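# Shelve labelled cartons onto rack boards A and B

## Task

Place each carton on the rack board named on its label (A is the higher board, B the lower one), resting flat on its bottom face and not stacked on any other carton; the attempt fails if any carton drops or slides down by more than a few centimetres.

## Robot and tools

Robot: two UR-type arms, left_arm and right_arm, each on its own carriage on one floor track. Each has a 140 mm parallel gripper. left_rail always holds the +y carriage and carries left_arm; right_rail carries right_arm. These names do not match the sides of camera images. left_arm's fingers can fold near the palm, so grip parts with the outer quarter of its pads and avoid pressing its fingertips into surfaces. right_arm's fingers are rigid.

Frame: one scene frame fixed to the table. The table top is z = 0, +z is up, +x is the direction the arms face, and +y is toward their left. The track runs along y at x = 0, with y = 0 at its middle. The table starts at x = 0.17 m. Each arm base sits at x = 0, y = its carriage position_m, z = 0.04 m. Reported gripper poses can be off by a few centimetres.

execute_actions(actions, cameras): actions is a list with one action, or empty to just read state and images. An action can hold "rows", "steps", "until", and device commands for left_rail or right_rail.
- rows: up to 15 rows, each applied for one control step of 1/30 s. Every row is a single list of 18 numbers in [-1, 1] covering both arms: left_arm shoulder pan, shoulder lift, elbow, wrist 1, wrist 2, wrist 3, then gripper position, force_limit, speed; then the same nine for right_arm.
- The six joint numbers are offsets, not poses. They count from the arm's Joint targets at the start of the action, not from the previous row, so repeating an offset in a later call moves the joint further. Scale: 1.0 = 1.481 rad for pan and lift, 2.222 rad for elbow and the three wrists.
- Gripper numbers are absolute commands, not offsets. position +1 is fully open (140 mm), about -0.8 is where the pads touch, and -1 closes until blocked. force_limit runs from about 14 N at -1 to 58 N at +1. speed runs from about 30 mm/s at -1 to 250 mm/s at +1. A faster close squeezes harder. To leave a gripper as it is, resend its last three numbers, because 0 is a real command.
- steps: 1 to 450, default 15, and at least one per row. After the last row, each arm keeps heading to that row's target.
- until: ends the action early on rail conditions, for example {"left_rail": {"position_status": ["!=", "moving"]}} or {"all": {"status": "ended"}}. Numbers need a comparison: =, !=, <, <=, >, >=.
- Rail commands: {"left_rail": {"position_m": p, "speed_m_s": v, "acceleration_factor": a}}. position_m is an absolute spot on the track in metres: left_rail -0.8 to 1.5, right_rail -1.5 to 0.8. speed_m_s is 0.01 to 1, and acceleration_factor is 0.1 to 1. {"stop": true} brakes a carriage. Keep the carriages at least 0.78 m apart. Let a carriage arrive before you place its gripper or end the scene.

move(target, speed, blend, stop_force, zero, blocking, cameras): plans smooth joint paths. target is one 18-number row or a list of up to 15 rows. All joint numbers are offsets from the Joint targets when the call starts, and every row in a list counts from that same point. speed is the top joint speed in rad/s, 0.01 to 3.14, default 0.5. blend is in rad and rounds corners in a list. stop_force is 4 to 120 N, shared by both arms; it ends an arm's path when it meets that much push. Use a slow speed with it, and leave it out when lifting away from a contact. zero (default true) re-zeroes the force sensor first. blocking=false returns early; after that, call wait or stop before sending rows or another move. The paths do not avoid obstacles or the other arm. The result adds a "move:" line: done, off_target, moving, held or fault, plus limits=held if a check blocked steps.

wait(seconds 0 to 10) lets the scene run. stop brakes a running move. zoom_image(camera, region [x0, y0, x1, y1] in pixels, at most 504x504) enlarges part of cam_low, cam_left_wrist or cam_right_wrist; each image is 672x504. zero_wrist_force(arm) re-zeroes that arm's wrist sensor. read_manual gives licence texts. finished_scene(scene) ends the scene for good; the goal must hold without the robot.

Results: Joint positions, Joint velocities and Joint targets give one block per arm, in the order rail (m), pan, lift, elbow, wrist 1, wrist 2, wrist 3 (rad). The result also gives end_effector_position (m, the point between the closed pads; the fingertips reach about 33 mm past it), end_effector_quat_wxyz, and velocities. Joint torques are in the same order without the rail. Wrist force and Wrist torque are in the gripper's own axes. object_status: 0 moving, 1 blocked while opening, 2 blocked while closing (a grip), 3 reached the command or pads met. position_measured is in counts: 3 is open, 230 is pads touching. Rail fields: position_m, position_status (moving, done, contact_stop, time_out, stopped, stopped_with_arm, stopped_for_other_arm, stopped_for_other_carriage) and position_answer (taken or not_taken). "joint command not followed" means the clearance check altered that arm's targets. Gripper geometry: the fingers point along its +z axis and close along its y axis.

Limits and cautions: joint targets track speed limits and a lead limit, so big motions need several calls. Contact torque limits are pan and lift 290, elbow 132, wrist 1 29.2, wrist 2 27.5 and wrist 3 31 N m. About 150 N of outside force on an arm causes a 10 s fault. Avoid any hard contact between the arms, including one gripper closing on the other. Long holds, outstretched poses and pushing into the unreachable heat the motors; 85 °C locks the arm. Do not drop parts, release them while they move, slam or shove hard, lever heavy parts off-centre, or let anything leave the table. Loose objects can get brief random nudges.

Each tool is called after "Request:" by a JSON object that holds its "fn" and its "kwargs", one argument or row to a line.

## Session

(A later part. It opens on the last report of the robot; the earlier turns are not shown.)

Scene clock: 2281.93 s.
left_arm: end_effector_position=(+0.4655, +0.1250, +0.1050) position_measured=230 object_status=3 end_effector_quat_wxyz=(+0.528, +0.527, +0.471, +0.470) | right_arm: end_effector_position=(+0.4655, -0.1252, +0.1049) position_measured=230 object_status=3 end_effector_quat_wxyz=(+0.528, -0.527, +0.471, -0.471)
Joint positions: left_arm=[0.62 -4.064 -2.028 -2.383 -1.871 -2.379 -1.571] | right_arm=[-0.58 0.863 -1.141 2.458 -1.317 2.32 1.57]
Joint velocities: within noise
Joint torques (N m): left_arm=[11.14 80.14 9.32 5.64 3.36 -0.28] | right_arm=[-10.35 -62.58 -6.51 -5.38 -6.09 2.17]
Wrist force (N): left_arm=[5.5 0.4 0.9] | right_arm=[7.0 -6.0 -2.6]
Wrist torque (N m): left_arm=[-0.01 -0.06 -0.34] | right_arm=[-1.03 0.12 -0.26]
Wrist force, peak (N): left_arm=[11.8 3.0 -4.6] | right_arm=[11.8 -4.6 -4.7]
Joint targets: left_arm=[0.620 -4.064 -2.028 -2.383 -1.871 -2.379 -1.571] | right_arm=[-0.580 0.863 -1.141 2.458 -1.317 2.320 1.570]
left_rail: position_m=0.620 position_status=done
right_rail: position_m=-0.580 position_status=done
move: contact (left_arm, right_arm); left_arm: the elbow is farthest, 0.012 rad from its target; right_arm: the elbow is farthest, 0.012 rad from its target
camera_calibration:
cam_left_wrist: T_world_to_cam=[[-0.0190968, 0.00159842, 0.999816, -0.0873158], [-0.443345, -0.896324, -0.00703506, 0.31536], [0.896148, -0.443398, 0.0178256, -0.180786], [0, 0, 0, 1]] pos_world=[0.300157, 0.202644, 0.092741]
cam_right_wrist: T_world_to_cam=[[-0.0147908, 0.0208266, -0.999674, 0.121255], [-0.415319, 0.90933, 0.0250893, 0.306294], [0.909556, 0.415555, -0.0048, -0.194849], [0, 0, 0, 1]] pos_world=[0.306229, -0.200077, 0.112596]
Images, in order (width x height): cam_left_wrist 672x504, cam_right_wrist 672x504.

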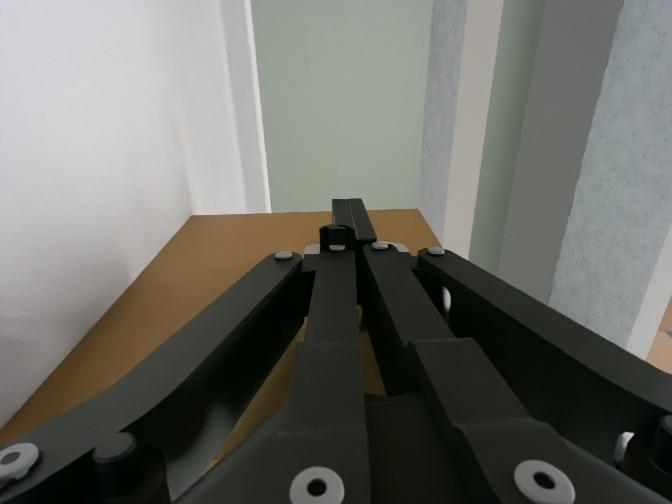

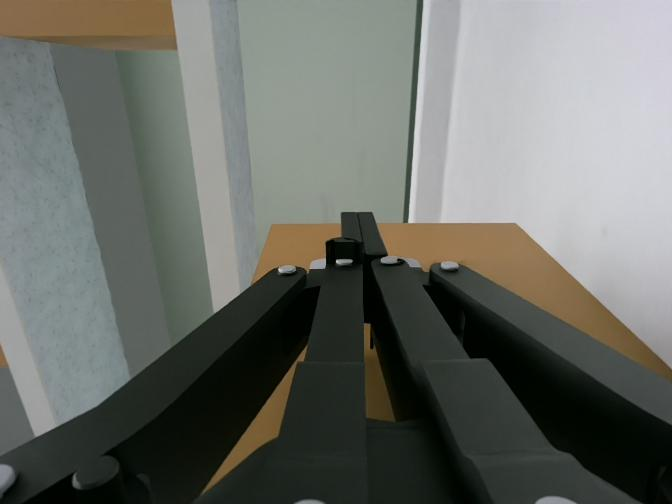

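Request:
{"fn": "move", "kwargs": {
  "target": [-0.003053,-0.001626,0.002811,-0.001728,-0.002035,0,-1,-1,-1,0.003631,0.001512,-0.002795,0.001787,0.00242,0,-1,-1,-1],
  "speed": 0.015,
  "stop_force": 62,
  "zero": false,
  "cameras": ["cam_left_wrist", "cam_right_wrist"]
}}

Scene clock: 2345.43 s.
left_arm: end_effector_position=(+0.4655, +0.1216, +0.1050) position_measured=230 object_status=3 end_effector_quat_wxyz=(+0.528, +0.527, +0.471, +0.470) | right_arm: end_effector_position=(+0.4655, -0.1219, +0.1049) position_measured=230 object_status=3 end_effector_quat_wxyz=(+0.528, -0.527, +0.471, -0.471)
Joint positions: left_arm=[0.62 -4.068 -2.031 -2.377 -1.874 -2.383 -1.571] | right_arm=[-0.58 0.868 -1.139 2.452 -1.313 2.326 1.57]
Joint velocities: within noise
Joint torques (N m): left_arm=[-35.44 37.82 65.21 2.78 9.92 -0.32] | right_arm=[38.12 -35.58 -33.93 0.33 -8.91 1.8]
Wrist force (N): left_arm=[59.8 8.6 -21.6] | right_arm=[49.8 -11.3 1.7]
Wrist torque (N m): left_arm=[0.19 -2.13 -0.94] | right_arm=[-0.81 1.33 -0.15]
Wrist force, peak (N): left_arm=[60.0 9.2 -21.1] | right_arm=[50.0 -11.2 1.5]
Joint targets: left_arm=[0.620 -4.068 -2.031 -2.377 -1.874 -2.383 -1.571] | right_arm=[-0.580 0.868 -1.139 2.452 -1.313 2.326 1.570]
left_rail: position_m=0.620 position_status=done
right_rail: position_m=-0.580 position_status=done
move: done
camera_calibration:
cam_left_wrist: T_world_to_cam=[[-0.0190968, 0.00159842, 0.999816, -0.0873104], [-0.443345, -0.896324, -0.00703506, 0.312313], [0.896148, -0.443398, 0.0178256, -0.182294], [0, 0, 0, 1]] pos_world=[0.300157, 0.199244, 0.092741]
cam_right_wrist: T_world_to_cam=[[-0.0147908, 0.0208266, -0.999674, 0.121289], [-0.415319, 0.90933, 0.0250893, 0.303381], [0.909556, 0.415555, -0.0048, -0.196178], [0, 0, 0, 1]] pos_world=[0.306229, -0.196877, 0.112696]
Images, in order (width x height): cam_left_wrist 672x504, cam_right_wrist 672x504.

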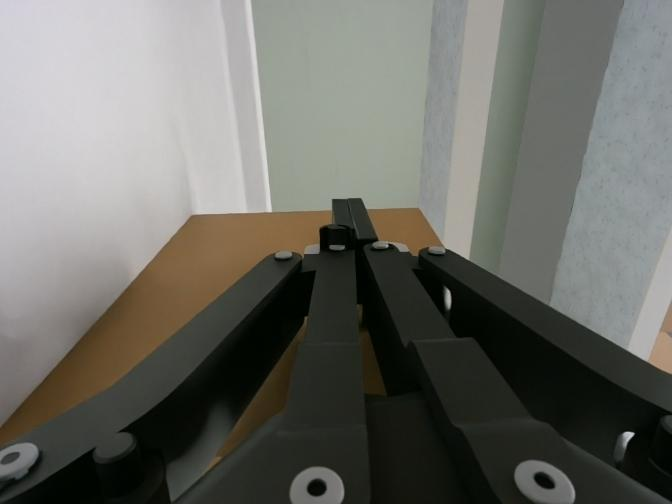

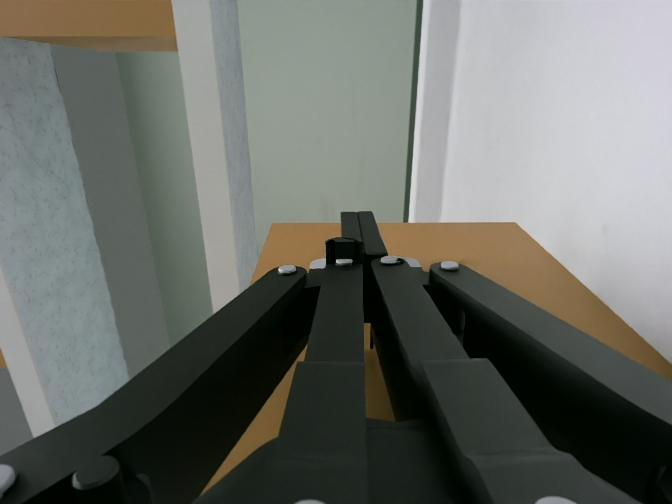

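Request:
{"fn": "move", "kwargs": {
  "target": [
    [0.006129,0.048791,0.002487,-0.035007,0.004085,0,-1,-1,-1,-0.006446,-0.053972,-0.002693,0.038666,-0.004297,0,-1,-1,-1],
    [0.022284,0.09364,0.009206,-0.071619,0.014853,0,-1,-1,-1,-0.023378,-0.10335,-0.01,0.078884,-0.015582,0,-1,-1,-1],
    [0.044241,0.133489,0.019755,-0.108728,0.029487,0,-1,-1,-1,-0.046232,-0.146857,-0.021398,0.119281,-0.030815,0,-1,-1,-1],
    [0.068269,0.168036,0.033483,-0.145482,0.045503,0,-1,-1,-1,-0.071042,-0.184119,-0.036128,0.158847,-0.047351,0,-1,-1,-1],
    [0.091131,0.197728,0.049493,-0.181283,0.06074,0,-1,-1,-1,-0.09444,-0.215657,-0.053192,0.196931,-0.062946,0,-1,-1,-1],
    [0.110082,0.223766,0.066639,-0.215783,0.073371,0,-1,-1,-1,-0.113655,-0.242895,-0.071353,0.233247,-0.075753,0,-1,-1,-1],
    [0.122871,0.248101,0.083528,-0.248892,0.081896,0,-1,-1,-1,-0.126512,-0.268156,-0.089137,0.267868,-0.084322,0,-1,-1,-1],
    [0.127743,0.273441,0.098521,-0.280774,0.085143,0,-1,-1,-1,-0.131435,-0.294665,-0.104832,0.301231,-0.087604,0,-1,-1,-1]
  ],
  "speed": 0.13,
  "blend": 0.02,
  "cameras": ["cam_low"]
}}

Scene clock: 2451.73 s.
left_arm: end_effector_position=(+0.5850, +0.1216, +0.3708) position_measured=230 object_status=3 end_effector_quat_wxyz=(+0.528, +0.527, +0.471, +0.471) | right_arm: end_effector_position=(+0.5851, -0.1219, +0.3708) position_measured=230 object_status=3 end_effector_quat_wxyz=(+0.528, -0.527, +0.471, -0.471)
Joint positions: left_arm=[0.62 -3.879 -1.626 -2.158 -2.498 -2.194 -1.571] | right_arm=[-0.58 0.673 -1.575 2.219 -0.644 2.131 1.57]
Joint velocities: within noise
Joint torques (N m): left_arm=[-9.76 64.64 83.02 5.12 24.59 -0.21] | right_arm=[27.01 -53.54 -59.96 -3.48 -31.6 1.84]
Wrist force (N): left_arm=[54.9 -8.5 -22.0] | right_arm=[58.6 8.6 9.2]
Wrist torque (N m): left_arm=[-0.52 -1.99 -0.55] | right_arm=[-1.13 1.72 -0.46]
Wrist force, peak (N): left_arm=[60.2 9.5 -21.4] | right_arm=[62.6 8.1 9.9]
Joint targets: left_arm=[0.620 -3.879 -1.626 -2.158 -2.498 -2.194 -1.571] | right_arm=[-0.580 0.673 -1.575 2.219 -0.644 2.131 1.570]
left_rail: position_m=0.620 position_status=done
right_rail: position_m=-0.580 position_status=done
move: done
Images, in order (width x height): cam_low 672x504.

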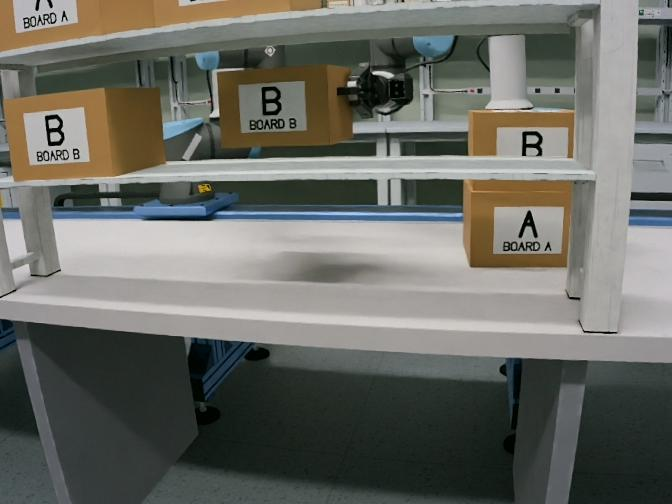

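Request:
{"fn": "move", "kwargs": {
  "target": [
    [0.024973,-0.015398,0.011169,-0.000906,0.016645,0,-1,-1,-1,-0.02491,0.017302,-0.01165,0.000118,-0.016603,0,-1,-1,-1],
    [0.0482,-0.031714,0.02334,-0.002202,0.032126,0,-1,-1,-1,-0.047845,0.035461,-0.024307,0.000671,-0.03189,0,-1,-1,-1],
    [0.069787,-0.048822,0.03647,-0.003929,0.046514,0,-1,-1,-1,-0.068953,0.054334,-0.03792,0.001706,-0.045958,0,-1,-1,-1],
    [0.089839,-0.066616,0.050525,-0.006124,0.059879,0,-1,-1,-1,-0.088377,0.0738,-0.052447,0.003258,-0.058905,0,-1,-1,-1],
    [0.125768,-0.103922,0.081287,-0.012021,0.083827,0,-1,-1,-1,-0.122754,0.114131,-0.084099,0.008029,-0.081818,0,-1,-1,-1],
    [0.155792,-0.141716,0.114133,-0.019713,0.103838,0,-1,-1,-1,-0.151068,0.154411,-0.117714,0.014819,-0.100689,0,-1,-1,-1]
  ],
  "speed": 0.1,
  "blend": 0.02,
  "cameras": ["cam_low"]
}}

Scene clock: 2475.63 s.
left_arm: end_effector_position=(+0.8070, +0.1217, +0.3708) position_measured=230 object_status=3 end_effector_quat_wxyz=(+0.528, +0.527, +0.471, +0.471) | right_arm: end_effector_position=(+0.8070, -0.1219, +0.3708) position_measured=230 object_status=3 end_effector_quat_wxyz=(+0.528, -0.527, +0.471, -0.471)
Joint positions: left_arm=[0.62 -3.649 -1.835 -1.904 -2.542 -1.963 -1.571] | right_arm=[-0.58 0.45 -1.347 1.957 -0.611 1.907 1.57]
Joint velocities: within noise
Joint torques (N m): left_arm=[-23.46 48.41 79.97 4.62 23.8 -0.46] | right_arm=[38.63 -59.54 -55.19 -2.15 -30.75 2.01]
Wrist force (N): left_arm=[53.2 -7.6 -21.2] | right_arm=[57.1 6.7 8.7]
Wrist torque (N m): left_arm=[-0.44 -1.90 -0.54] | right_arm=[-1.29 1.51 -0.39]
Wrist force, peak (N): left_arm=[62.2 -7.8 -24.5] | right_arm=[66.9 8.1 10.1]
Joint targets: left_arm=[0.620 -3.648 -1.836 -1.904 -2.542 -1.963 -1.571] | right_arm=[-0.580 0.450 -1.347 1.957 -0.611 1.907 1.570]
left_rail: position_m=0.620 position_status=done
right_rail: position_m=-0.580 position_status=done
move: done; blend cut to 0.0172 rad at target 1, 0.016 rad at target 2, 0.016 rad at target 3, 0.0161 rad at target 4
Images, in order (width x height): cam_low 672x504.

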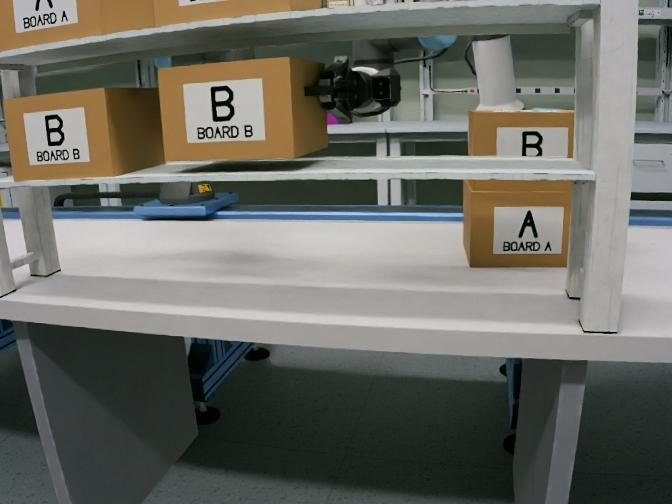

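Request:
{"fn": "move", "kwargs": {
  "target": [
    [0,-0.013542,-0.007099,0.016125,0,0,-1,-1,-1,0,0.014087,0.00725,-0.016639,0,0,-1,-1,-1],
    [0,-0.027837,-0.013689,0.032243,0,0,-1,-1,-1,0,0.028978,0.013986,-0.033301,0,0,-1,-1,-1]
  ],
  "speed": 0.017,
  "blend": 0.01,
  "stop_force": 8,
  "cameras": ["cam_low"]
}}

Scene clock: 2488.63 s.
left_arm: end_effector_position=(+0.8072, +0.1216, +0.3479) position_measured=230 object_status=3 end_effector_quat_wxyz=(+0.528, +0.527, +0.471, +0.471) | right_arm: end_effector_position=(+0.8072, -0.1219, +0.3471) position_measured=230 object_status=3 end_effector_quat_wxyz=(+0.528, -0.527, +0.471, -0.471)
Joint positions: left_arm=[0.62 -3.648 -1.859 -1.922 -2.501 -1.963 -1.571] | right_arm=[-0.58 0.45 -1.322 1.976 -0.655 1.907 1.57]
Joint velocities: within noise
Joint torques (N m): left_arm=[-19.01 88.06 74.14 4.15 22.57 -0.67] | right_arm=[38.9 -76.59 -48.16 -1.44 -29.31 2.05]
Wrist force (N): left_arm=[52.8 -3.7 -20.8] | right_arm=[59.0 2.0 7.8]
Wrist torque (N m): left_arm=[-0.28 -1.87 -0.65] | right_arm=[-1.16 1.56 -0.34]
Wrist force, peak (N): left_arm=[54.6 3.0 -23.0] | right_arm=[60.8 -4.2 4.2]
Joint targets: left_arm=[0.620 -3.648 -1.859 -1.922 -2.501 -1.963 -1.571] | right_arm=[-0.580 0.450 -1.322 1.976 -0.655 1.907 1.570]
left_rail: position_m=0.620 position_status=done
right_rail: position_m=-0.580 position_status=done
move: contact (left_arm, right_arm); path passed 0 of 2 targets; left_arm: the wrist 1 is farthest, 0.031 rad from its target; right_arm: the wrist 1 is farthest, 0.030 rad from its target
Images, in order (width x height): cam_low 672x504.

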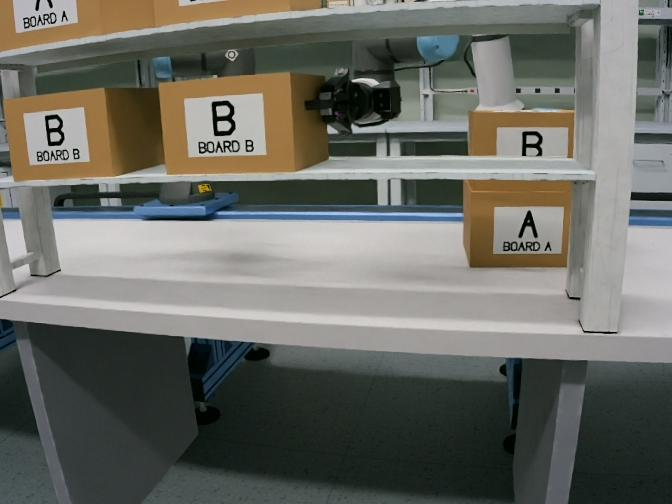

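Request:
{"fn": "move", "kwargs": {
  "target": [0,-0.001355,-0.000709,0.001612,0,0,-1,-1,-1,0,0.001057,0.000544,-0.001248,0,0,-1,-1,-1],
  "speed": 0.01,
  "stop_force": 10,
  "cameras": []
}}

Scene clock: 2496.13 s.
left_arm: end_effector_position=(+0.8072, +0.1216, +0.3473) position_measured=230 object_status=3 end_effector_quat_wxyz=(+0.529, +0.527, +0.471, +0.471) | right_arm: end_effector_position=(+0.8072, -0.1219, +0.3465) position_measured=230 object_status=3 end_effector_quat_wxyz=(+0.528, -0.527, +0.471, -0.471)
Joint positions: left_arm=[0.62 -3.648 -1.859 -1.922 -2.499 -1.963 -1.571] | right_arm=[-0.58 0.45 -1.321 1.977 -0.657 1.907 1.57]
Joint velocities: within noise
Joint torques (N m): left_arm=[-21.78 81.55 69.71 2.68 22.47 -0.88] | right_arm=[39.69 -69.14 -44.99 0.42 -29.29 2.01]
Wrist force (N): left_arm=[55.3 4.8 -25.6] | right_arm=[60.9 -6.4 3.2]
Wrist torque (N m): left_arm=[0.04 -1.93 -0.83] | right_arm=[-0.93 1.53 -0.23]
Wrist force, peak (N): left_arm=[55.9 9.5 -26.8] | right_arm=[61.5 -9.0 1.9]
Joint targets: left_arm=[0.620 -3.648 -1.859 -1.922 -2.499 -1.963 -1.571] | right_arm=[-0.580 0.450 -1.321 1.977 -0.657 1.907 1.570]
left_rail: position_m=0.620 position_status=done
right_rail: position_m=-0.580 position_status=done
move: contact (left_arm, right_arm)
No camera images: "cameras" was empty.

Request:
{"fn": "move", "kwargs": {
  "target": [
    [0.021055,0.014955,-0.013581,0.003613,0.014033,0,-1,-1,-1,-0.02271,-0.014437,0.012647,-0.003024,-0.015136,0,-1,-1,-1],
    [-0.005621,0.050518,-0.044709,0.011037,-0.003746,0,-1,-1,-1,0.001969,-0.0524,0.044588,-0.009662,0.001313,0,-1,-1,-1],
    [-0.036972,0.08439,-0.073046,0.016798,-0.024642,0,-1,-1,-1,0.031618,-0.08908,0.073806,-0.014432,0.021074,0,-1,-1,-1],
    [-0.072998,0.116573,-0.098593,0.020895,-0.048654,0,-1,-1,-1,0.066237,-0.124478,0.100301,-0.017334,0.044149,0,-1,-1,-1],
    [-0.1137,0.147065,-0.121349,0.023328,-0.075783,0,-1,-1,-1,0.105827,-0.158594,0.124074,-0.018369,0.070536,0,-1,-1,-1]
  ],
  "speed": [0.022,0.15,0.15,0.15,0.15],
  "blend": [0.005,0.02,0.02,0.02,0],
  "cameras": ["cam_low", "cam_left_wrist", "cam_right_wrist"]
}}

Scene clock: 2514.60 s.
left_arm: end_effector_position=(+0.6071, +0.1429, +0.3479) position_measured=230 object_status=3 end_effector_quat_wxyz=(+0.529, +0.527, +0.471, +0.471) | right_arm: end_effector_position=(+0.6072, -0.1433, +0.3473) position_measured=230 object_status=3 end_effector_quat_wxyz=(+0.528, -0.527, +0.471, -0.471)
Joint positions: left_arm=[0.62 -3.817 -1.642 -2.192 -2.447 -2.132 -1.571] | right_arm=[-0.58 0.606 -1.556 2.252 -0.698 2.064 1.57]
Joint velocities: within noise
Joint torques (N m): left_arm=[-14.81 67.63 30.7 6.27 -2.54 -0.52] | right_arm=[13.23 -54.79 -24.5 -6.86 4 2.21]
Wrist force (N): left_arm=[0.0 -0.5 0.2] | right_arm=[-2.3 0.0 -1.7]
Wrist torque (N m): left_arm=[-0.06 0.11 -0.29] | right_arm=[-0.71 0.33 -0.36]
Wrist force, peak (N): left_arm=[55.9 5.4 -25.1] | right_arm=[61.2 -6.5 3.4]
Joint targets: left_arm=[0.620 -3.817 -1.642 -2.192 -2.447 -2.132 -1.571] | right_arm=[-0.580 0.606 -1.556 2.252 -0.698 2.064 1.570]
left_rail: position_m=0.620 position_status=done
right_rail: position_m=-0.580 position_status=done
move: done
camera_calibration:
cam_left_wrist: T_world_to_cam=[[-0.0199022, 0.00177815, 0.9998, -0.326974], [-0.443254, -0.896367, -0.00722932, 0.395835], [0.896175, -0.44331, 0.0186279, -0.304416], [0, 0, 0, 1]] pos_world=[0.441758, 0.220444, 0.335441]
cam_right_wrist: T_world_to_cam=[[-0.0141117, 0.021023, -0.999679, 0.365792], [-0.415336, 0.909325, 0.0249859, 0.375523], [0.909559, 0.415555, -0.00410054, -0.315207], [0, 0, 0, 1]] pos_world=[0.44783, -0.218177, 0.354999]

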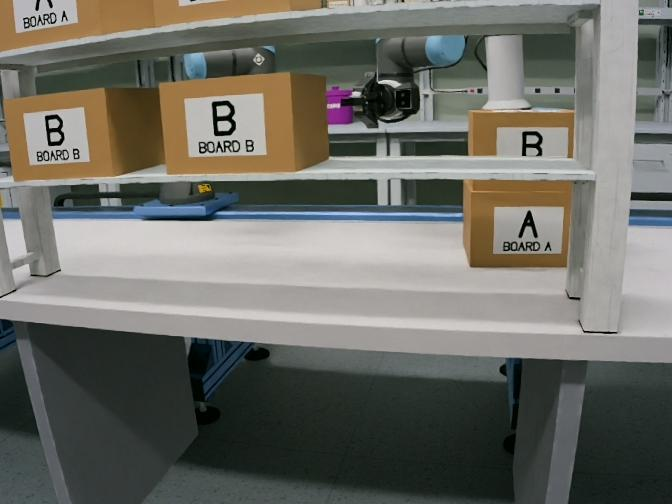

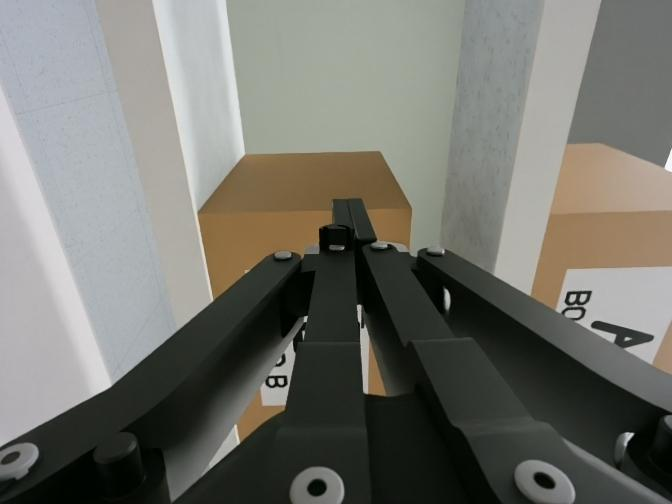

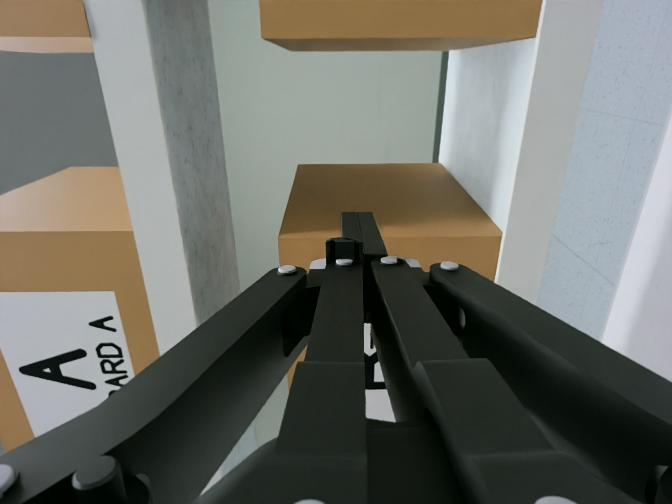

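Request:
{"fn": "move", "kwargs": {
  "target": [0.018768,0.355708,-0.07907,-0.158999,-0.016205,0,-1,-1,-1,0.235757,-0.045702,-0.076449,0.10781,0.128512,0,-1,-1,-1],
  "speed": 0.4,
  "cameras": []
}}

Request:
{"fn": "execute_actions", "kwargs": {
  "actions": [
    {"left_rail": {"position_m": 0.96}, "steps": 150, "until": {"all": {"status": "ended"}}}
  ],
  "cameras": []
}}

Request:
{"fn": "execute_actions", "kwargs": {
  "actions": [
    {"right_rail": {"position_m": -0.24}, "steps": 150, "until": {"all": {"status": "ended"}}}
  ],
  "cameras": ["cam_low", "cam_left_wrist", "cam_right_wrist"]
}}

Scene clock: 2596.07 s.
left_arm: end_effector_position=(+0.4495, +0.3017, +0.4598) position_measured=230 object_status=3 end_effector_quat_wxyz=(+0.513, +0.512, +0.487, +0.487) | right_arm: end_effector_position=(+0.4701, -0.0276, +0.4594) position_measured=230 object_status=3 end_effector_quat_wxyz=(+0.542, -0.543, +0.454, -0.454)
Joint positions: left_arm=[0.62 -3.789 -1.115 -2.368 -2.801 -2.168 -1.571] | right_arm=[-0.58 0.956 -1.624 2.083 -0.458 2.349 1.57]
Joint velocities: within noise
Joint torques (N m): left_arm=[11.65 27.48 39.51 -0.02 -2.52 -0.42] | right_arm=[9.96 -52.18 -47.78 1.64 3.63 2.25]
Wrist force (N): left_arm=[-0.2 -0.3 0.1] | right_arm=[-2.4 0.1 -2.1]
Wrist torque (N m): left_arm=[-0.01 0.17 -0.29] | right_arm=[-0.65 0.32 -0.30]
Wrist force, peak (N): left_arm=[-0.9 -1.5 1.6] | right_arm=[-3.5 -0.9 -3.2]
Joint targets: left_arm=[0.620 -3.789 -1.115 -2.368 -2.801 -2.168 -1.571] | right_arm=[-0.580 0.956 -1.624 2.082 -0.458 2.349 1.570]
left_rail: position_m=0.620 position_status=done
right_rail: position_m=-0.580 position_status=done
move: done
No camera images: "cameras" was empty.

Scene clock: 2597.77 s.
left_arm: end_effector_position=(+0.4495, +0.6417, +0.4598) position_measured=230 object_status=3 end_effector_quat_wxyz=(+0.513, +0.512, +0.487, +0.487) end_effector_velocity=(+0.000, +0.002, +0.000) end_effector_angular_velocity=(-0.001, -0.001, +0.001) | right_arm: end_effector_position=(+0.4700, -0.0276, +0.4594) position_measured=230 object_status=3 end_effector_quat_wxyz=(+0.542, -0.543, +0.454, -0.454)
Joint positions: left_arm=[0.96 -3.789 -1.115 -2.368 -2.801 -2.168 -1.571] | right_arm=[-0.58 0.956 -1.624 2.082 -0.458 2.349 1.57]
Joint velocities: left_arm=[0.001 0.001 0 0 0.001 0 0] | right_arm=[within noise]
Joint torques (N m): left_arm=[3.32 11.71 47.77 0.67 -0.32 -0.24] | right_arm=[11.36 -51.89 -43.91 0.86 3.41 1.88]
Wrist force (N): left_arm=[0.0 -0.1 0.3] | right_arm=[-2.7 0.1 -2.3]
Wrist torque (N m): left_arm=[0.04 0.13 -0.29] | right_arm=[-0.64 0.39 -0.30]
Wrist force, peak (N): left_arm=[-1.9 -0.2 0.5] | right_arm=[-3.0 0.0 -2.2]
Joint targets: left_arm=[0.960 -3.789 -1.115 -2.368 -2.801 -2.168 -1.571] | right_arm=[-0.580 0.956 -1.624 2.082 -0.458 2.349 1.570]
Tool commands: left_gripper/position=-1.0 left_gripper/force_limit=-1.0 left_gripper/speed=-1.0 right_gripper/position=-1.0 right_gripper/force_limit=-1.0 right_gripper/speed=-1.0
left_rail: position_m=0.960 position_status=done
right_rail: position_m=-0.580 position_status=done
No camera images: "cameras" was empty.

Scene clock: 2599.47 s.
left_arm: end_effector_position=(+0.4495, +0.6418, +0.4598) position_measured=230 object_status=3 end_effector_quat_wxyz=(+0.513, +0.512, +0.487, +0.487) | right_arm: end_effector_position=(+0.4700, +0.3123, +0.4595) position_measured=230 object_status=3 end_effector_quat_wxyz=(+0.542, -0.543, +0.454, -0.454) end_effector_velocity=(+0.000, +0.002, +0.000) end_effector_angular_velocity=(-0.001, +0.000, +0.001)
Joint positions: left_arm=[0.96 -3.789 -1.115 -2.368 -2.801 -2.168 -1.571] | right_arm=[-0.24 0.956 -1.624 2.082 -0.458 2.349 1.57]
Joint velocities: left_arm=[within noise] | right_arm=[0.001 0.001 0.001 0 0 0 -0.001]
Joint torques (N m): left_arm=[-1.43 -12.98 59.22 2.31 2.02 -0.52] | right_arm=[5.39 -30.69 -41.65 0.61 1.92 1.88]
Wrist force (N): left_arm=[-0.2 0.1 0.3] | right_arm=[-2.5 -0.1 -2.1]
Wrist torque (N m): left_arm=[0.10 0.16 -0.29] | right_arm=[-0.69 0.36 -0.30]
Wrist force, peak (N): left_arm=[0.0 -0.4 0.7] | right_arm=[-4.0 0.2 -2.0]
Joint targets: left_arm=[0.960 -3.789 -1.115 -2.368 -2.801 -2.168 -1.571] | right_arm=[-0.240 0.956 -1.624 2.082 -0.458 2.349 1.570]
Tool commands: left_gripper/position=-1.0 left_gripper/force_limit=-1.0 left_gripper/speed=-1.0 right_gripper/position=-1.0 right_gripper/force_limit=-1.0 right_gripper/speed=-1.0
left_rail: position_m=0.960 position_status=done
right_rail: position_m=-0.240 position_status=done
camera_calibration:
cam_left_wrist: T_world_to_cam=[[-0.0182009, -0.00068508, 0.999834, -0.442092], [-0.385221, -0.922793, -0.00764482, 0.765033], [0.922645, -0.385296, 0.0165317, 0.00775989], [0, 0, 0, 1]] pos_world=[0.2795, 0.708653, 0.447738]
cam_right_wrist: T_world_to_cam=[[-0.0168659, 0.0187516, -0.999682, 0.4684], [-0.472338, 0.881077, 0.0244959, -0.0627447], [0.881256, 0.472601, -0.00600308, -0.38297], [0, 0, 0, 1]] pos_world=[0.315758, 0.227492, 0.467489]

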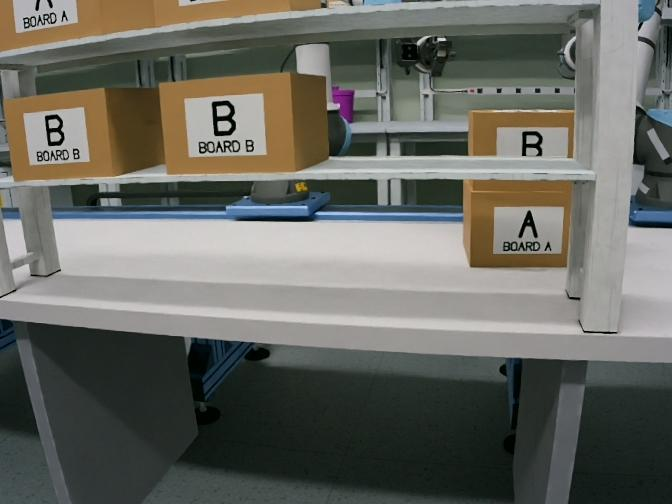

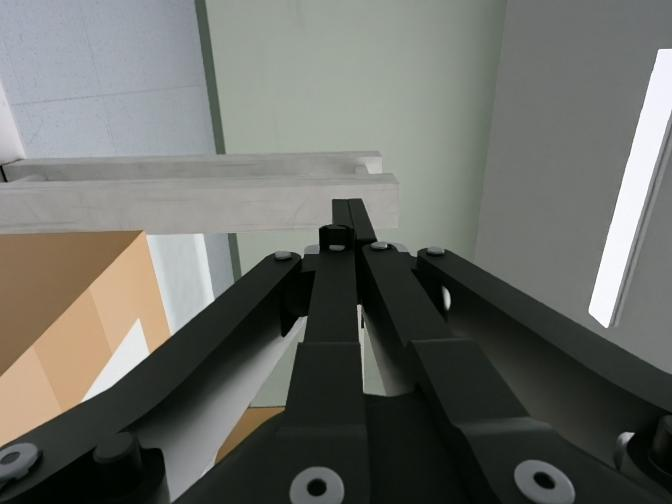

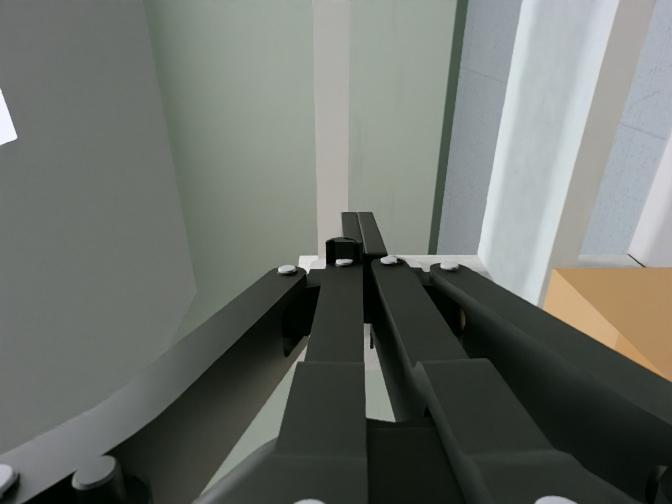

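Request:
{"fn": "zoom_image", "kwargs": {
  "camera": "cam_left_wrist",
  "region": [0, 200, 300, 504]
}}

Request:
{"fn": "zoom_image", "kwargs": {
  "camera": "cam_low",
  "region": [440, 90, 620, 290]
}}

Scaled by 1.658.

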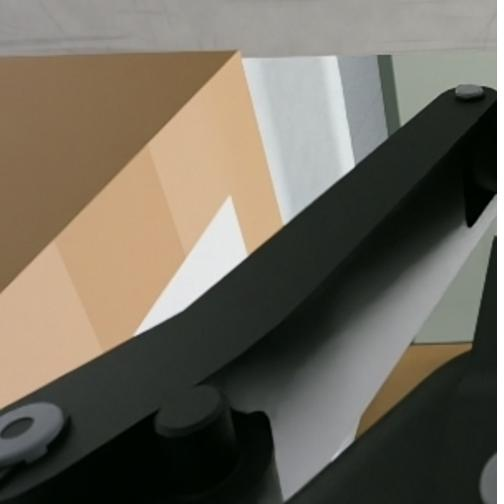

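Scaled by 2.520.

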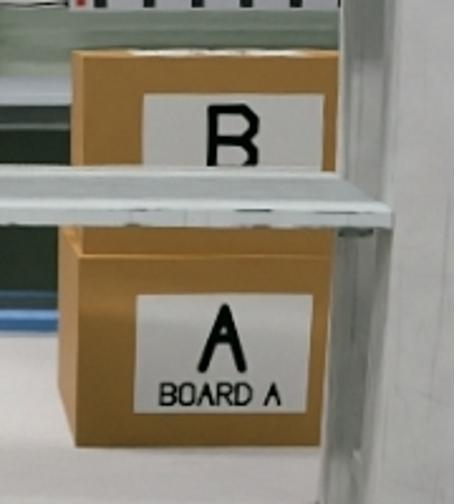

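Request:
{"fn": "zoom_image", "kwargs": {
  "camera": "cam_right_wrist",
  "region": [480, 230, 672, 400]
}}

Scaled by 2.625.

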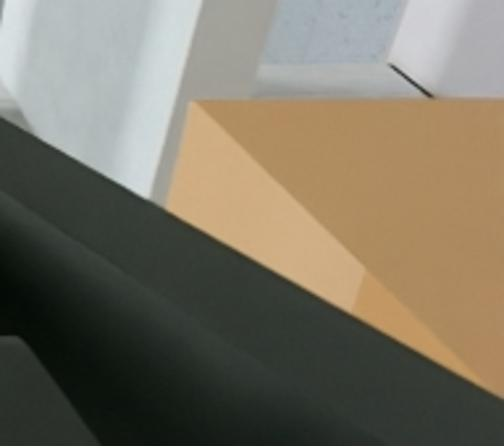

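Request:
{"fn": "move", "kwargs": {
  "target": [0.029198,-0.208699,-0.114842,0.25431,0.02,0,-1,-1,-1,-0.002685,0.179355,0.072872,-0.192415,-0.000712,0,-1,-1,-1],
  "speed": 0.45,
  "cameras": ["cam_left_wrist", "cam_right_wrist"]
}}

Scene clock: 2765.90 s.
left_arm: end_effector_position=(+0.4579, +0.6495, +0.2577) position_measured=230 object_status=3 end_effector_quat_wxyz=(+0.513, +0.512, +0.487, +0.487) | right_arm: end_effector_position=(+0.4783, +0.3198, +0.2568) position_measured=230 object_status=3 end_effector_quat_wxyz=(+0.541, -0.542, +0.454, -0.455)
Joint positions: left_arm=[0.96 -3.746 -1.424 -2.623 -2.236 -2.123 -1.571] | right_arm=[-0.24 0.952 -1.358 2.244 -0.885 2.348 1.57]
Joint velocities: within noise
Joint torques (N m): left_arm=[13.91 -2.68 22.27 6.64 2.4 -0.66] | right_arm=[-14.51 -39.16 -19.75 -5.91 -2.42 2.07]
Wrist force (N): left_arm=[0.0 -0.2 0.1] | right_arm=[-2.4 0.0 -1.7]
Wrist torque (N m): left_arm=[-0.01 0.11 -0.29] | right_arm=[-0.67 0.36 -0.28]
Wrist force, peak (N): left_arm=[-0.4 2.0 -0.1] | right_arm=[-2.6 -1.3 -2.4]
Joint targets: left_arm=[0.960 -3.746 -1.424 -2.623 -2.236 -2.123 -1.571] | right_arm=[-0.240 0.952 -1.358 2.244 -0.886 2.348 1.570]
left_rail: position_m=0.960 position_status=done
right_rail: position_m=-0.240 position_status=done
move: done
camera_calibration:
cam_left_wrist: T_world_to_cam=[[-0.0188983, -0.000256599, 0.999821, -0.239769], [-0.386333, -0.922329, -0.00753903, 0.774011], [0.922166, -0.386406, 0.0173313, 0.00704445], [0, 0, 0, 1]] pos_world=[0.287998, 0.716553, 0.245439]
cam_right_wrist: T_world_to_cam=[[-0.0168629, 0.0186575, -0.999684, 0.265777], [-0.470205, 0.88222, 0.0243967, -0.0617469], [0.882396, 0.470468, -0.00610393, -0.394853], [0, 0, 0, 1]] pos_world=[0.323865, 0.235282, 0.264789]
Images, in order (width x height): cam_left_wrist 672x504, cam_right_wrist 672x504.

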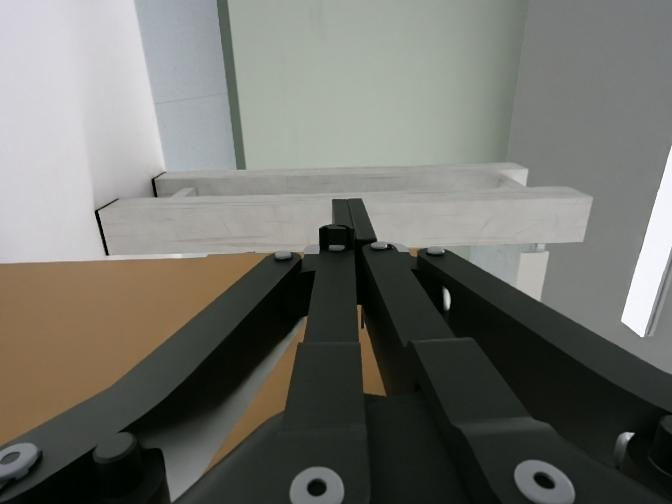

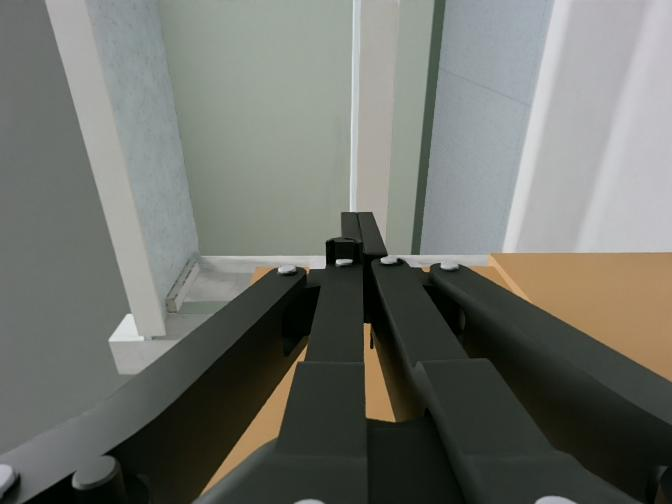

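Request:
{"fn": "zoom_image", "kwargs": {
  "camera": "cam_left_wrist",
  "region": [60, 180, 320, 340]
}}

Request:
{"fn": "zoom_image", "kwargs": {
  "camera": "cam_right_wrist",
  "region": [220, 230, 600, 400]
}}

Scaled by 1.938.

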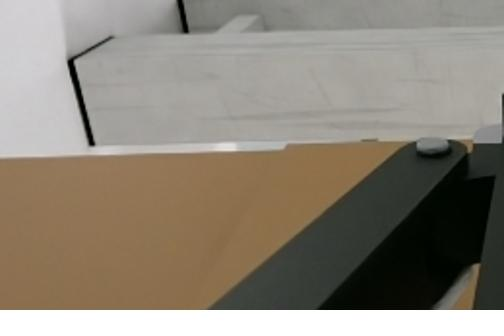

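Scaled by 1.326.

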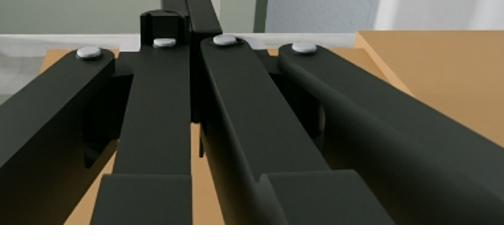

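Request:
{"fn": "move", "kwargs": {
  "target": [
    [-0.04123,-0.032647,0.01715,0.00461,-0.02748,0,-1,-1,-1,0.018299,0.01945,-0.017875,0.004912,0.012196,0,-1,-1,-1],
    [-0.102307,-0.084258,0.047851,0.008308,-0.068189,0,-1,-1,-1,0.047539,0.053241,-0.050172,0.014686,0.031685,0,-1,-1,-1]
  ],
  "speed": [0.078, 0.021],
  "stop_force": 8,
  "cameras": ["cam_left_wrist", "cam_right_wrist"]
}}

Scene clock: 2802.40 s.
left_arm: end_effector_position=(+0.4605, +0.6173, +0.2579) position_measured=230 object_status=3 end_effector_quat_wxyz=(+0.513, +0.512, +0.487, +0.487) | right_arm: end_effector_position=(+0.4764, +0.3584, +0.2569) position_measured=230 object_status=3 end_effector_quat_wxyz=(+0.541, -0.542, +0.454, -0.455)
Joint positions: left_arm=[0.96 -3.832 -1.493 -2.566 -2.223 -2.209 -1.571] | right_arm=[-0.24 0.997 -1.308 2.174 -0.865 2.394 1.57]
Joint velocities: within noise
Joint torques (N m): left_arm=[10.5 43.37 32.41 0.96 3.03 -0.89] | right_arm=[-10.76 -67.66 -21.28 -5.25 -5.72 2.27]
Wrist force (N): left_arm=[5.2 -0.9 -0.9] | right_arm=[3.2 -1.8 -0.8]
Wrist torque (N m): left_arm=[-0.05 0.27 -0.29] | right_arm=[-0.54 0.58 -0.28]
Wrist force, peak (N): left_arm=[7.2 0.5 -2.6] | right_arm=[8.0 -0.8 -3.3]
Joint targets: left_arm=[0.960 -3.832 -1.493 -2.566 -2.223 -2.209 -1.571] | right_arm=[-0.240 0.997 -1.308 2.174 -0.865 2.394 1.570]
left_rail: position_m=0.960 position_status=done
right_rail: position_m=-0.240 position_status=done
move: contact (left_arm, right_arm); path passed 1 of 2 targets; left_arm: the shoulder pan is farthest, 0.066 rad from its target; right_arm: the elbow is farthest, 0.041 rad from its target
camera_calibration:
cam_left_wrist: T_world_to_cam=[[-0.018767, -0.000204075, 0.999824, -0.240103], [-0.386336, -0.922328, -0.00743992, 0.745295], [0.922167, -0.386407, 0.0172305, -0.00777523], [0, 0, 0, 1]] pos_world=[0.290598, 0.684353, 0.24574]
cam_right_wrist: T_world_to_cam=[[-0.0168607, 0.0186583, -0.999684, 0.265123], [-0.470127, 0.882261, 0.0243959, -0.0967323], [0.882438, 0.47039, -0.00610374, -0.411328], [0, 0, 0, 1]] pos_world=[0.321965, 0.273881, 0.264889]
Images, in order (width x height): cam_left_wrist 672x504, cam_right_wrist 672x504.

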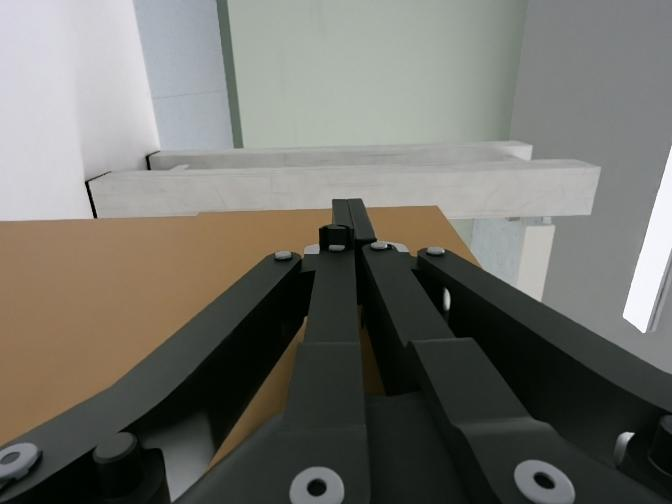

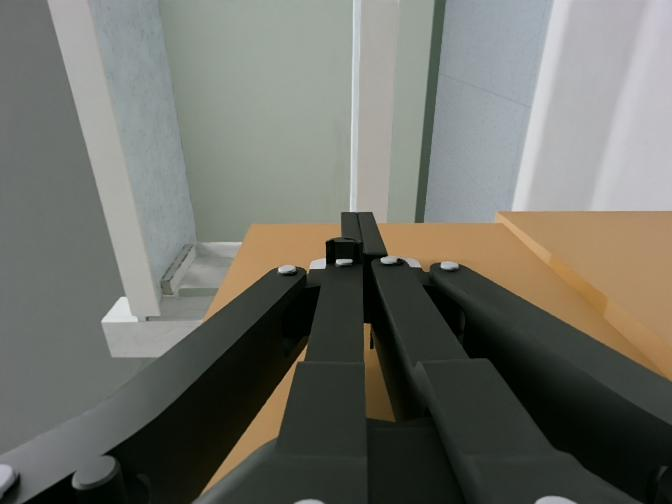

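Request:
{"fn": "zoom_image", "kwargs": {
  "camera": "cam_left_wrist",
  "region": [180, 180, 500, 290]
}}

Request:
{"fn": "zoom_image", "kwargs": {
  "camera": "cam_right_wrist",
  "region": [190, 190, 530, 320]
}}

Scaled by 1.575.

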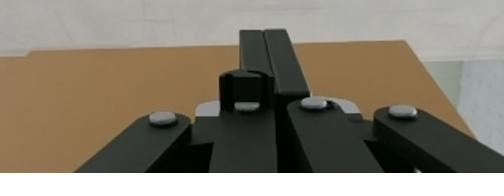

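Scaled by 1.482.

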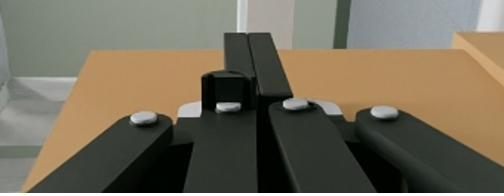

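Request:
{"fn": "zoom_image", "kwargs": {
  "camera": "cam_right_wrist",
  "region": [470, 190, 570, 270]
}}

Scaled by 5.040.

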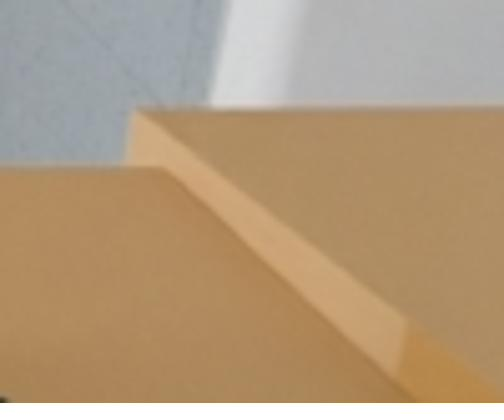

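Request:
{"fn": "move", "kwargs": {
  "target": [-0.00248,-0.002052,0.001178,0.000191,-0.001652,0,-1,-1,-1,0.001137,0.001302,-0.001241,0.000372,0.000758,0,-1,-1,-1],
  "speed": 0.015,
  "stop_force": 45,
  "zero": false,
  "cameras": []
}}

Scene clock: 2905.57 s.
left_arm: end_effector_position=(+0.4606, +0.6158, +0.2579) position_measured=230 object_status=3 end_effector_quat_wxyz=(+0.513, +0.512, +0.487, +0.487) | right_arm: end_effector_position=(+0.4763, +0.3599, +0.2569) position_measured=230 object_status=3 end_effector_quat_wxyz=(+0.541, -0.542, +0.454, -0.455)
Joint positions: left_arm=[0.96 -3.835 -1.496 -2.564 -2.223 -2.213 -1.571] | right_arm=[-0.24 0.999 -1.306 2.171 -0.865 2.395 1.57]
Joint velocities: within noise
Joint torques (N m): left_arm=[-27.56 1.68 52.54 6.99 4.32 -1.14] | right_arm=[21.8 -38.4 -42.97 0.43 -2.85 2.22]
Wrist force (N): left_arm=[25.0 3.9 -6.0] | right_arm=[22.5 -3.9 -5.7]
Wrist torque (N m): left_arm=[-0.07 0.96 -0.38] | right_arm=[-0.42 0.98 -0.24]
Wrist force, peak (N): left_arm=[25.6 5.0 -5.8] | right_arm=[22.5 -3.9 -5.7]
Joint targets: left_arm=[0.960 -3.835 -1.496 -2.564 -2.223 -2.213 -1.571] | right_arm=[-0.240 0.999 -1.306 2.171 -0.865 2.395 1.570]
left_rail: position_m=0.960 position_status=done
right_rail: position_m=-0.240 position_status=done
move: done
No camera images: "cameras" was empty.

Request:
{"fn": "move", "kwargs": {
  "target": [
    [0.010462,0.008624,-0.00494,-0.000808,0.006973,0,-1,-1,-1,-0.004802,-0.00547,0.005199,-0.001553,-0.003201,0,-1,-1,-1],
    [-0.03849,0.01971,-0.011105,-0.002032,-0.025654,0,-1,-1,-1,0.026963,-0.01349,0.012748,-0.003756,0.017971,0,-1,-1,-1],
    [-0.051613,0.007766,-0.004455,-0.000721,-0.034401,0,-1,-1,-1,0.032966,-0.006118,0.005812,-0.001735,0.021973,0,-1,-1,-1]
  ],
  "speed": [0.05, 0.07, 0.014],
  "stop_force": 60,
  "zero": false,
  "cameras": ["cam_left_wrist", "cam_right_wrist"]
}}

Scene clock: 3031.67 s.
left_arm: end_effector_position=(+0.4307, +0.6122, +0.2579) position_measured=230 object_status=3 end_effector_quat_wxyz=(+0.513, +0.512, +0.487, +0.487) | right_arm: end_effector_position=(+0.4462, +0.3601, +0.2569) position_measured=230 object_status=3 end_effector_quat_wxyz=(+0.541, -0.542, +0.454, -0.455)
Joint positions: left_arm=[0.96 -3.911 -1.484 -2.574 -2.224 -2.289 -1.571] | right_arm=[-0.24 1.048 -1.315 2.184 -0.868 2.444 1.57]
Joint velocities: within noise
Joint torques (N m): left_arm=[-5.75 30.41 41.98 4.35 25 -0.55] | right_arm=[33 -27.24 -49.55 -0.23 -11.64 2.4]
Wrist force (N): left_arm=[56.5 18.3 -16.4] | right_arm=[51.0 -17.3 -13.8]
Wrist torque (N m): left_arm=[0.00 0.74 -0.76] | right_arm=[-0.64 1.01 -0.10]
Wrist force, peak (N): left_arm=[60.1 19.0 -18.2] | right_arm=[51.1 -17.4 -13.8]
Joint targets: left_arm=[0.960 -3.911 -1.484 -2.574 -2.224 -2.289 -1.571] | right_arm=[-0.240 1.048 -1.315 2.184 -0.868 2.444 1.570]
left_rail: position_m=0.960 position_status=done
right_rail: position_m=-0.240 position_status=done
move: contact (left_arm)
camera_calibration:
cam_left_wrist: T_world_to_cam=[[-0.0186731, -0.000249497, 0.999826, -0.240657], [-0.386009, -0.922465, -0.00743943, 0.729086], [0.922306, -0.386081, 0.0171289, 0.0175012], [0, 0, 0, 1]] pos_world=[0.260799, 0.679253, 0.245739]
cam_right_wrist: T_world_to_cam=[[-0.0168607, 0.0186583, -0.999684, 0.264583], [-0.470127, 0.882261, 0.0243959, -0.11243], [0.882438, 0.47039, -0.00610374, -0.385478], [0, 0, 0, 1]] pos_world=[0.291765, 0.275581, 0.264889]
Images, in order (width x height): cam_left_wrist 672x504, cam_right_wrist 672x504.

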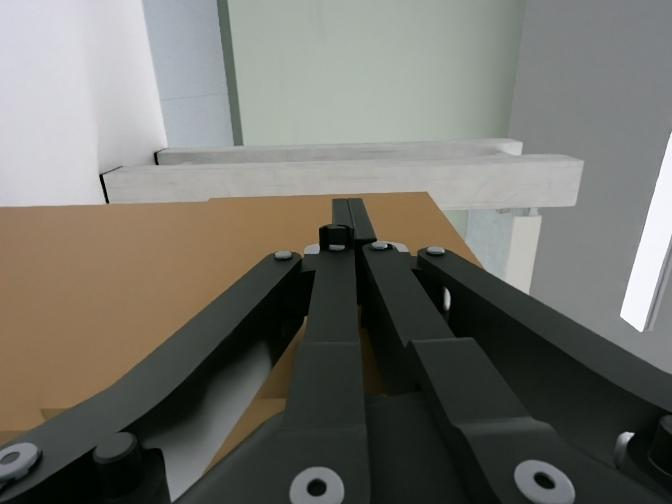

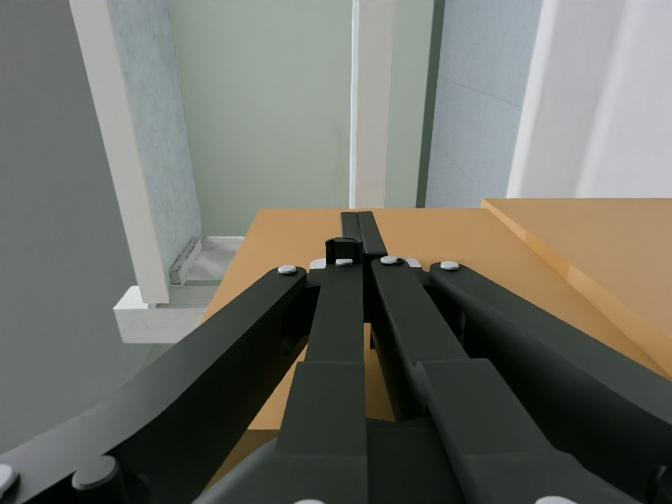

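Request:
{"fn": "move", "kwargs": {
  "target": [
    [0.0019,0.012272,0.011178,-0.019357,0.002465,0,-1,-1,-1,-0.009969,-0.017901,-0.000279,0.012211,-0.005446,0,-1,-1,-1],
    [0.006101,0.00593,0.031657,-0.035609,0.008427,0,-1,-1,-1,-0.037007,-0.042395,0.004778,0.023479,-0.020306,0,-1,-1,-1],
    [0.011234,-0.012471,0.058796,-0.050484,0.016316,0,-1,-1,-1,-0.076548,-0.070075,0.011932,0.034775,-0.042192,0,-1,-1,-1],
    [0.016262,-0.036864,0.089705,-0.065134,0.02479,0,-1,-1,-1,-0.123389,-0.098148,0.018693,0.046724,-0.068289,0,-1,-1,-1],
    [0.020478,-0.061679,0.121247,-0.080137,0.032723,0,-1,-1,-1,-0.1717,-0.124437,0.023327,0.059612,-0.095367,0,-1,-1,-1],
    [0.023507,-0.081834,0.150039,-0.095495,0.039211,0,-1,-1,-1,-0.215018,-0.147379,0.024851,0.07338,-0.11977,0,-1,-1,-1],
    [0.025306,-0.092739,0.17245,-0.110638,0.043571,0,-1,-1,-1,-0.246247,-0.166027,0.023032,0.087627,-0.137424,0,-1,-1,-1],
    [0.026162,-0.090299,0.184604,-0.124418,0.04534,0,-1,-1,-1,-0.25766,-0.180045,0.018394,0.101609,-0.143832,0,-1,-1,-1]
  ],
  "speed": 0.11,
  "blend": 0.02,
  "cameras": ["cam_low"]
}}

Scene clock: 3192.67 s.
left_arm: end_effector_position=(+0.5850, +0.4665, +0.3715) position_measured=230 object_status=3 end_effector_quat_wxyz=(+0.528, +0.527, +0.471, +0.471) | right_arm: end_effector_position=(+0.5850, +0.2137, +0.3704) position_measured=230 object_status=3 end_effector_quat_wxyz=(+0.527, -0.528, +0.471, -0.471)
Joint positions: left_arm=[0.96 -3.872 -1.618 -2.164 -2.501 -2.188 -1.571] | right_arm=[-0.24 0.666 -1.581 2.225 -0.643 2.125 1.57]
Joint velocities: within noise
Joint torques (N m): left_arm=[-15.09 70.27 79.04 4.42 25.82 -0.7] | right_arm=[16.48 -54.31 -61.39 -3.17 -27.52 2.17]
Wrist force (N): left_arm=[50.5 -9.9 -8.5] | right_arm=[50.5 8.4 -2.1]
Wrist torque (N m): left_arm=[0.14 0.69 -0.30] | right_arm=[-1.03 1.22 -0.49]
Wrist force, peak (N): left_arm=[57.7 18.4 -16.4] | right_arm=[51.2 -17.5 -14.1]
Joint targets: left_arm=[0.960 -3.872 -1.618 -2.164 -2.501 -2.188 -1.571] | right_arm=[-0.240 0.666 -1.582 2.225 -0.643 2.125 1.570]
left_rail: position_m=0.960 position_status=done
right_rail: position_m=-0.240 position_status=done
move: done; blend cut to 0.0155 rad at target 7
Images, in order (width x height): cam_low 672x504.

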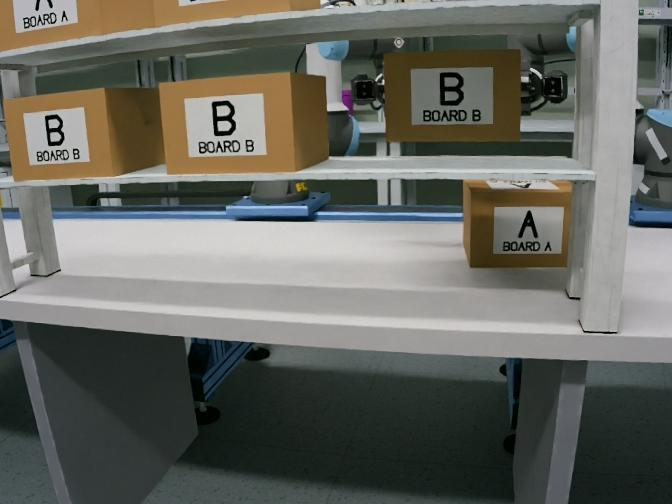

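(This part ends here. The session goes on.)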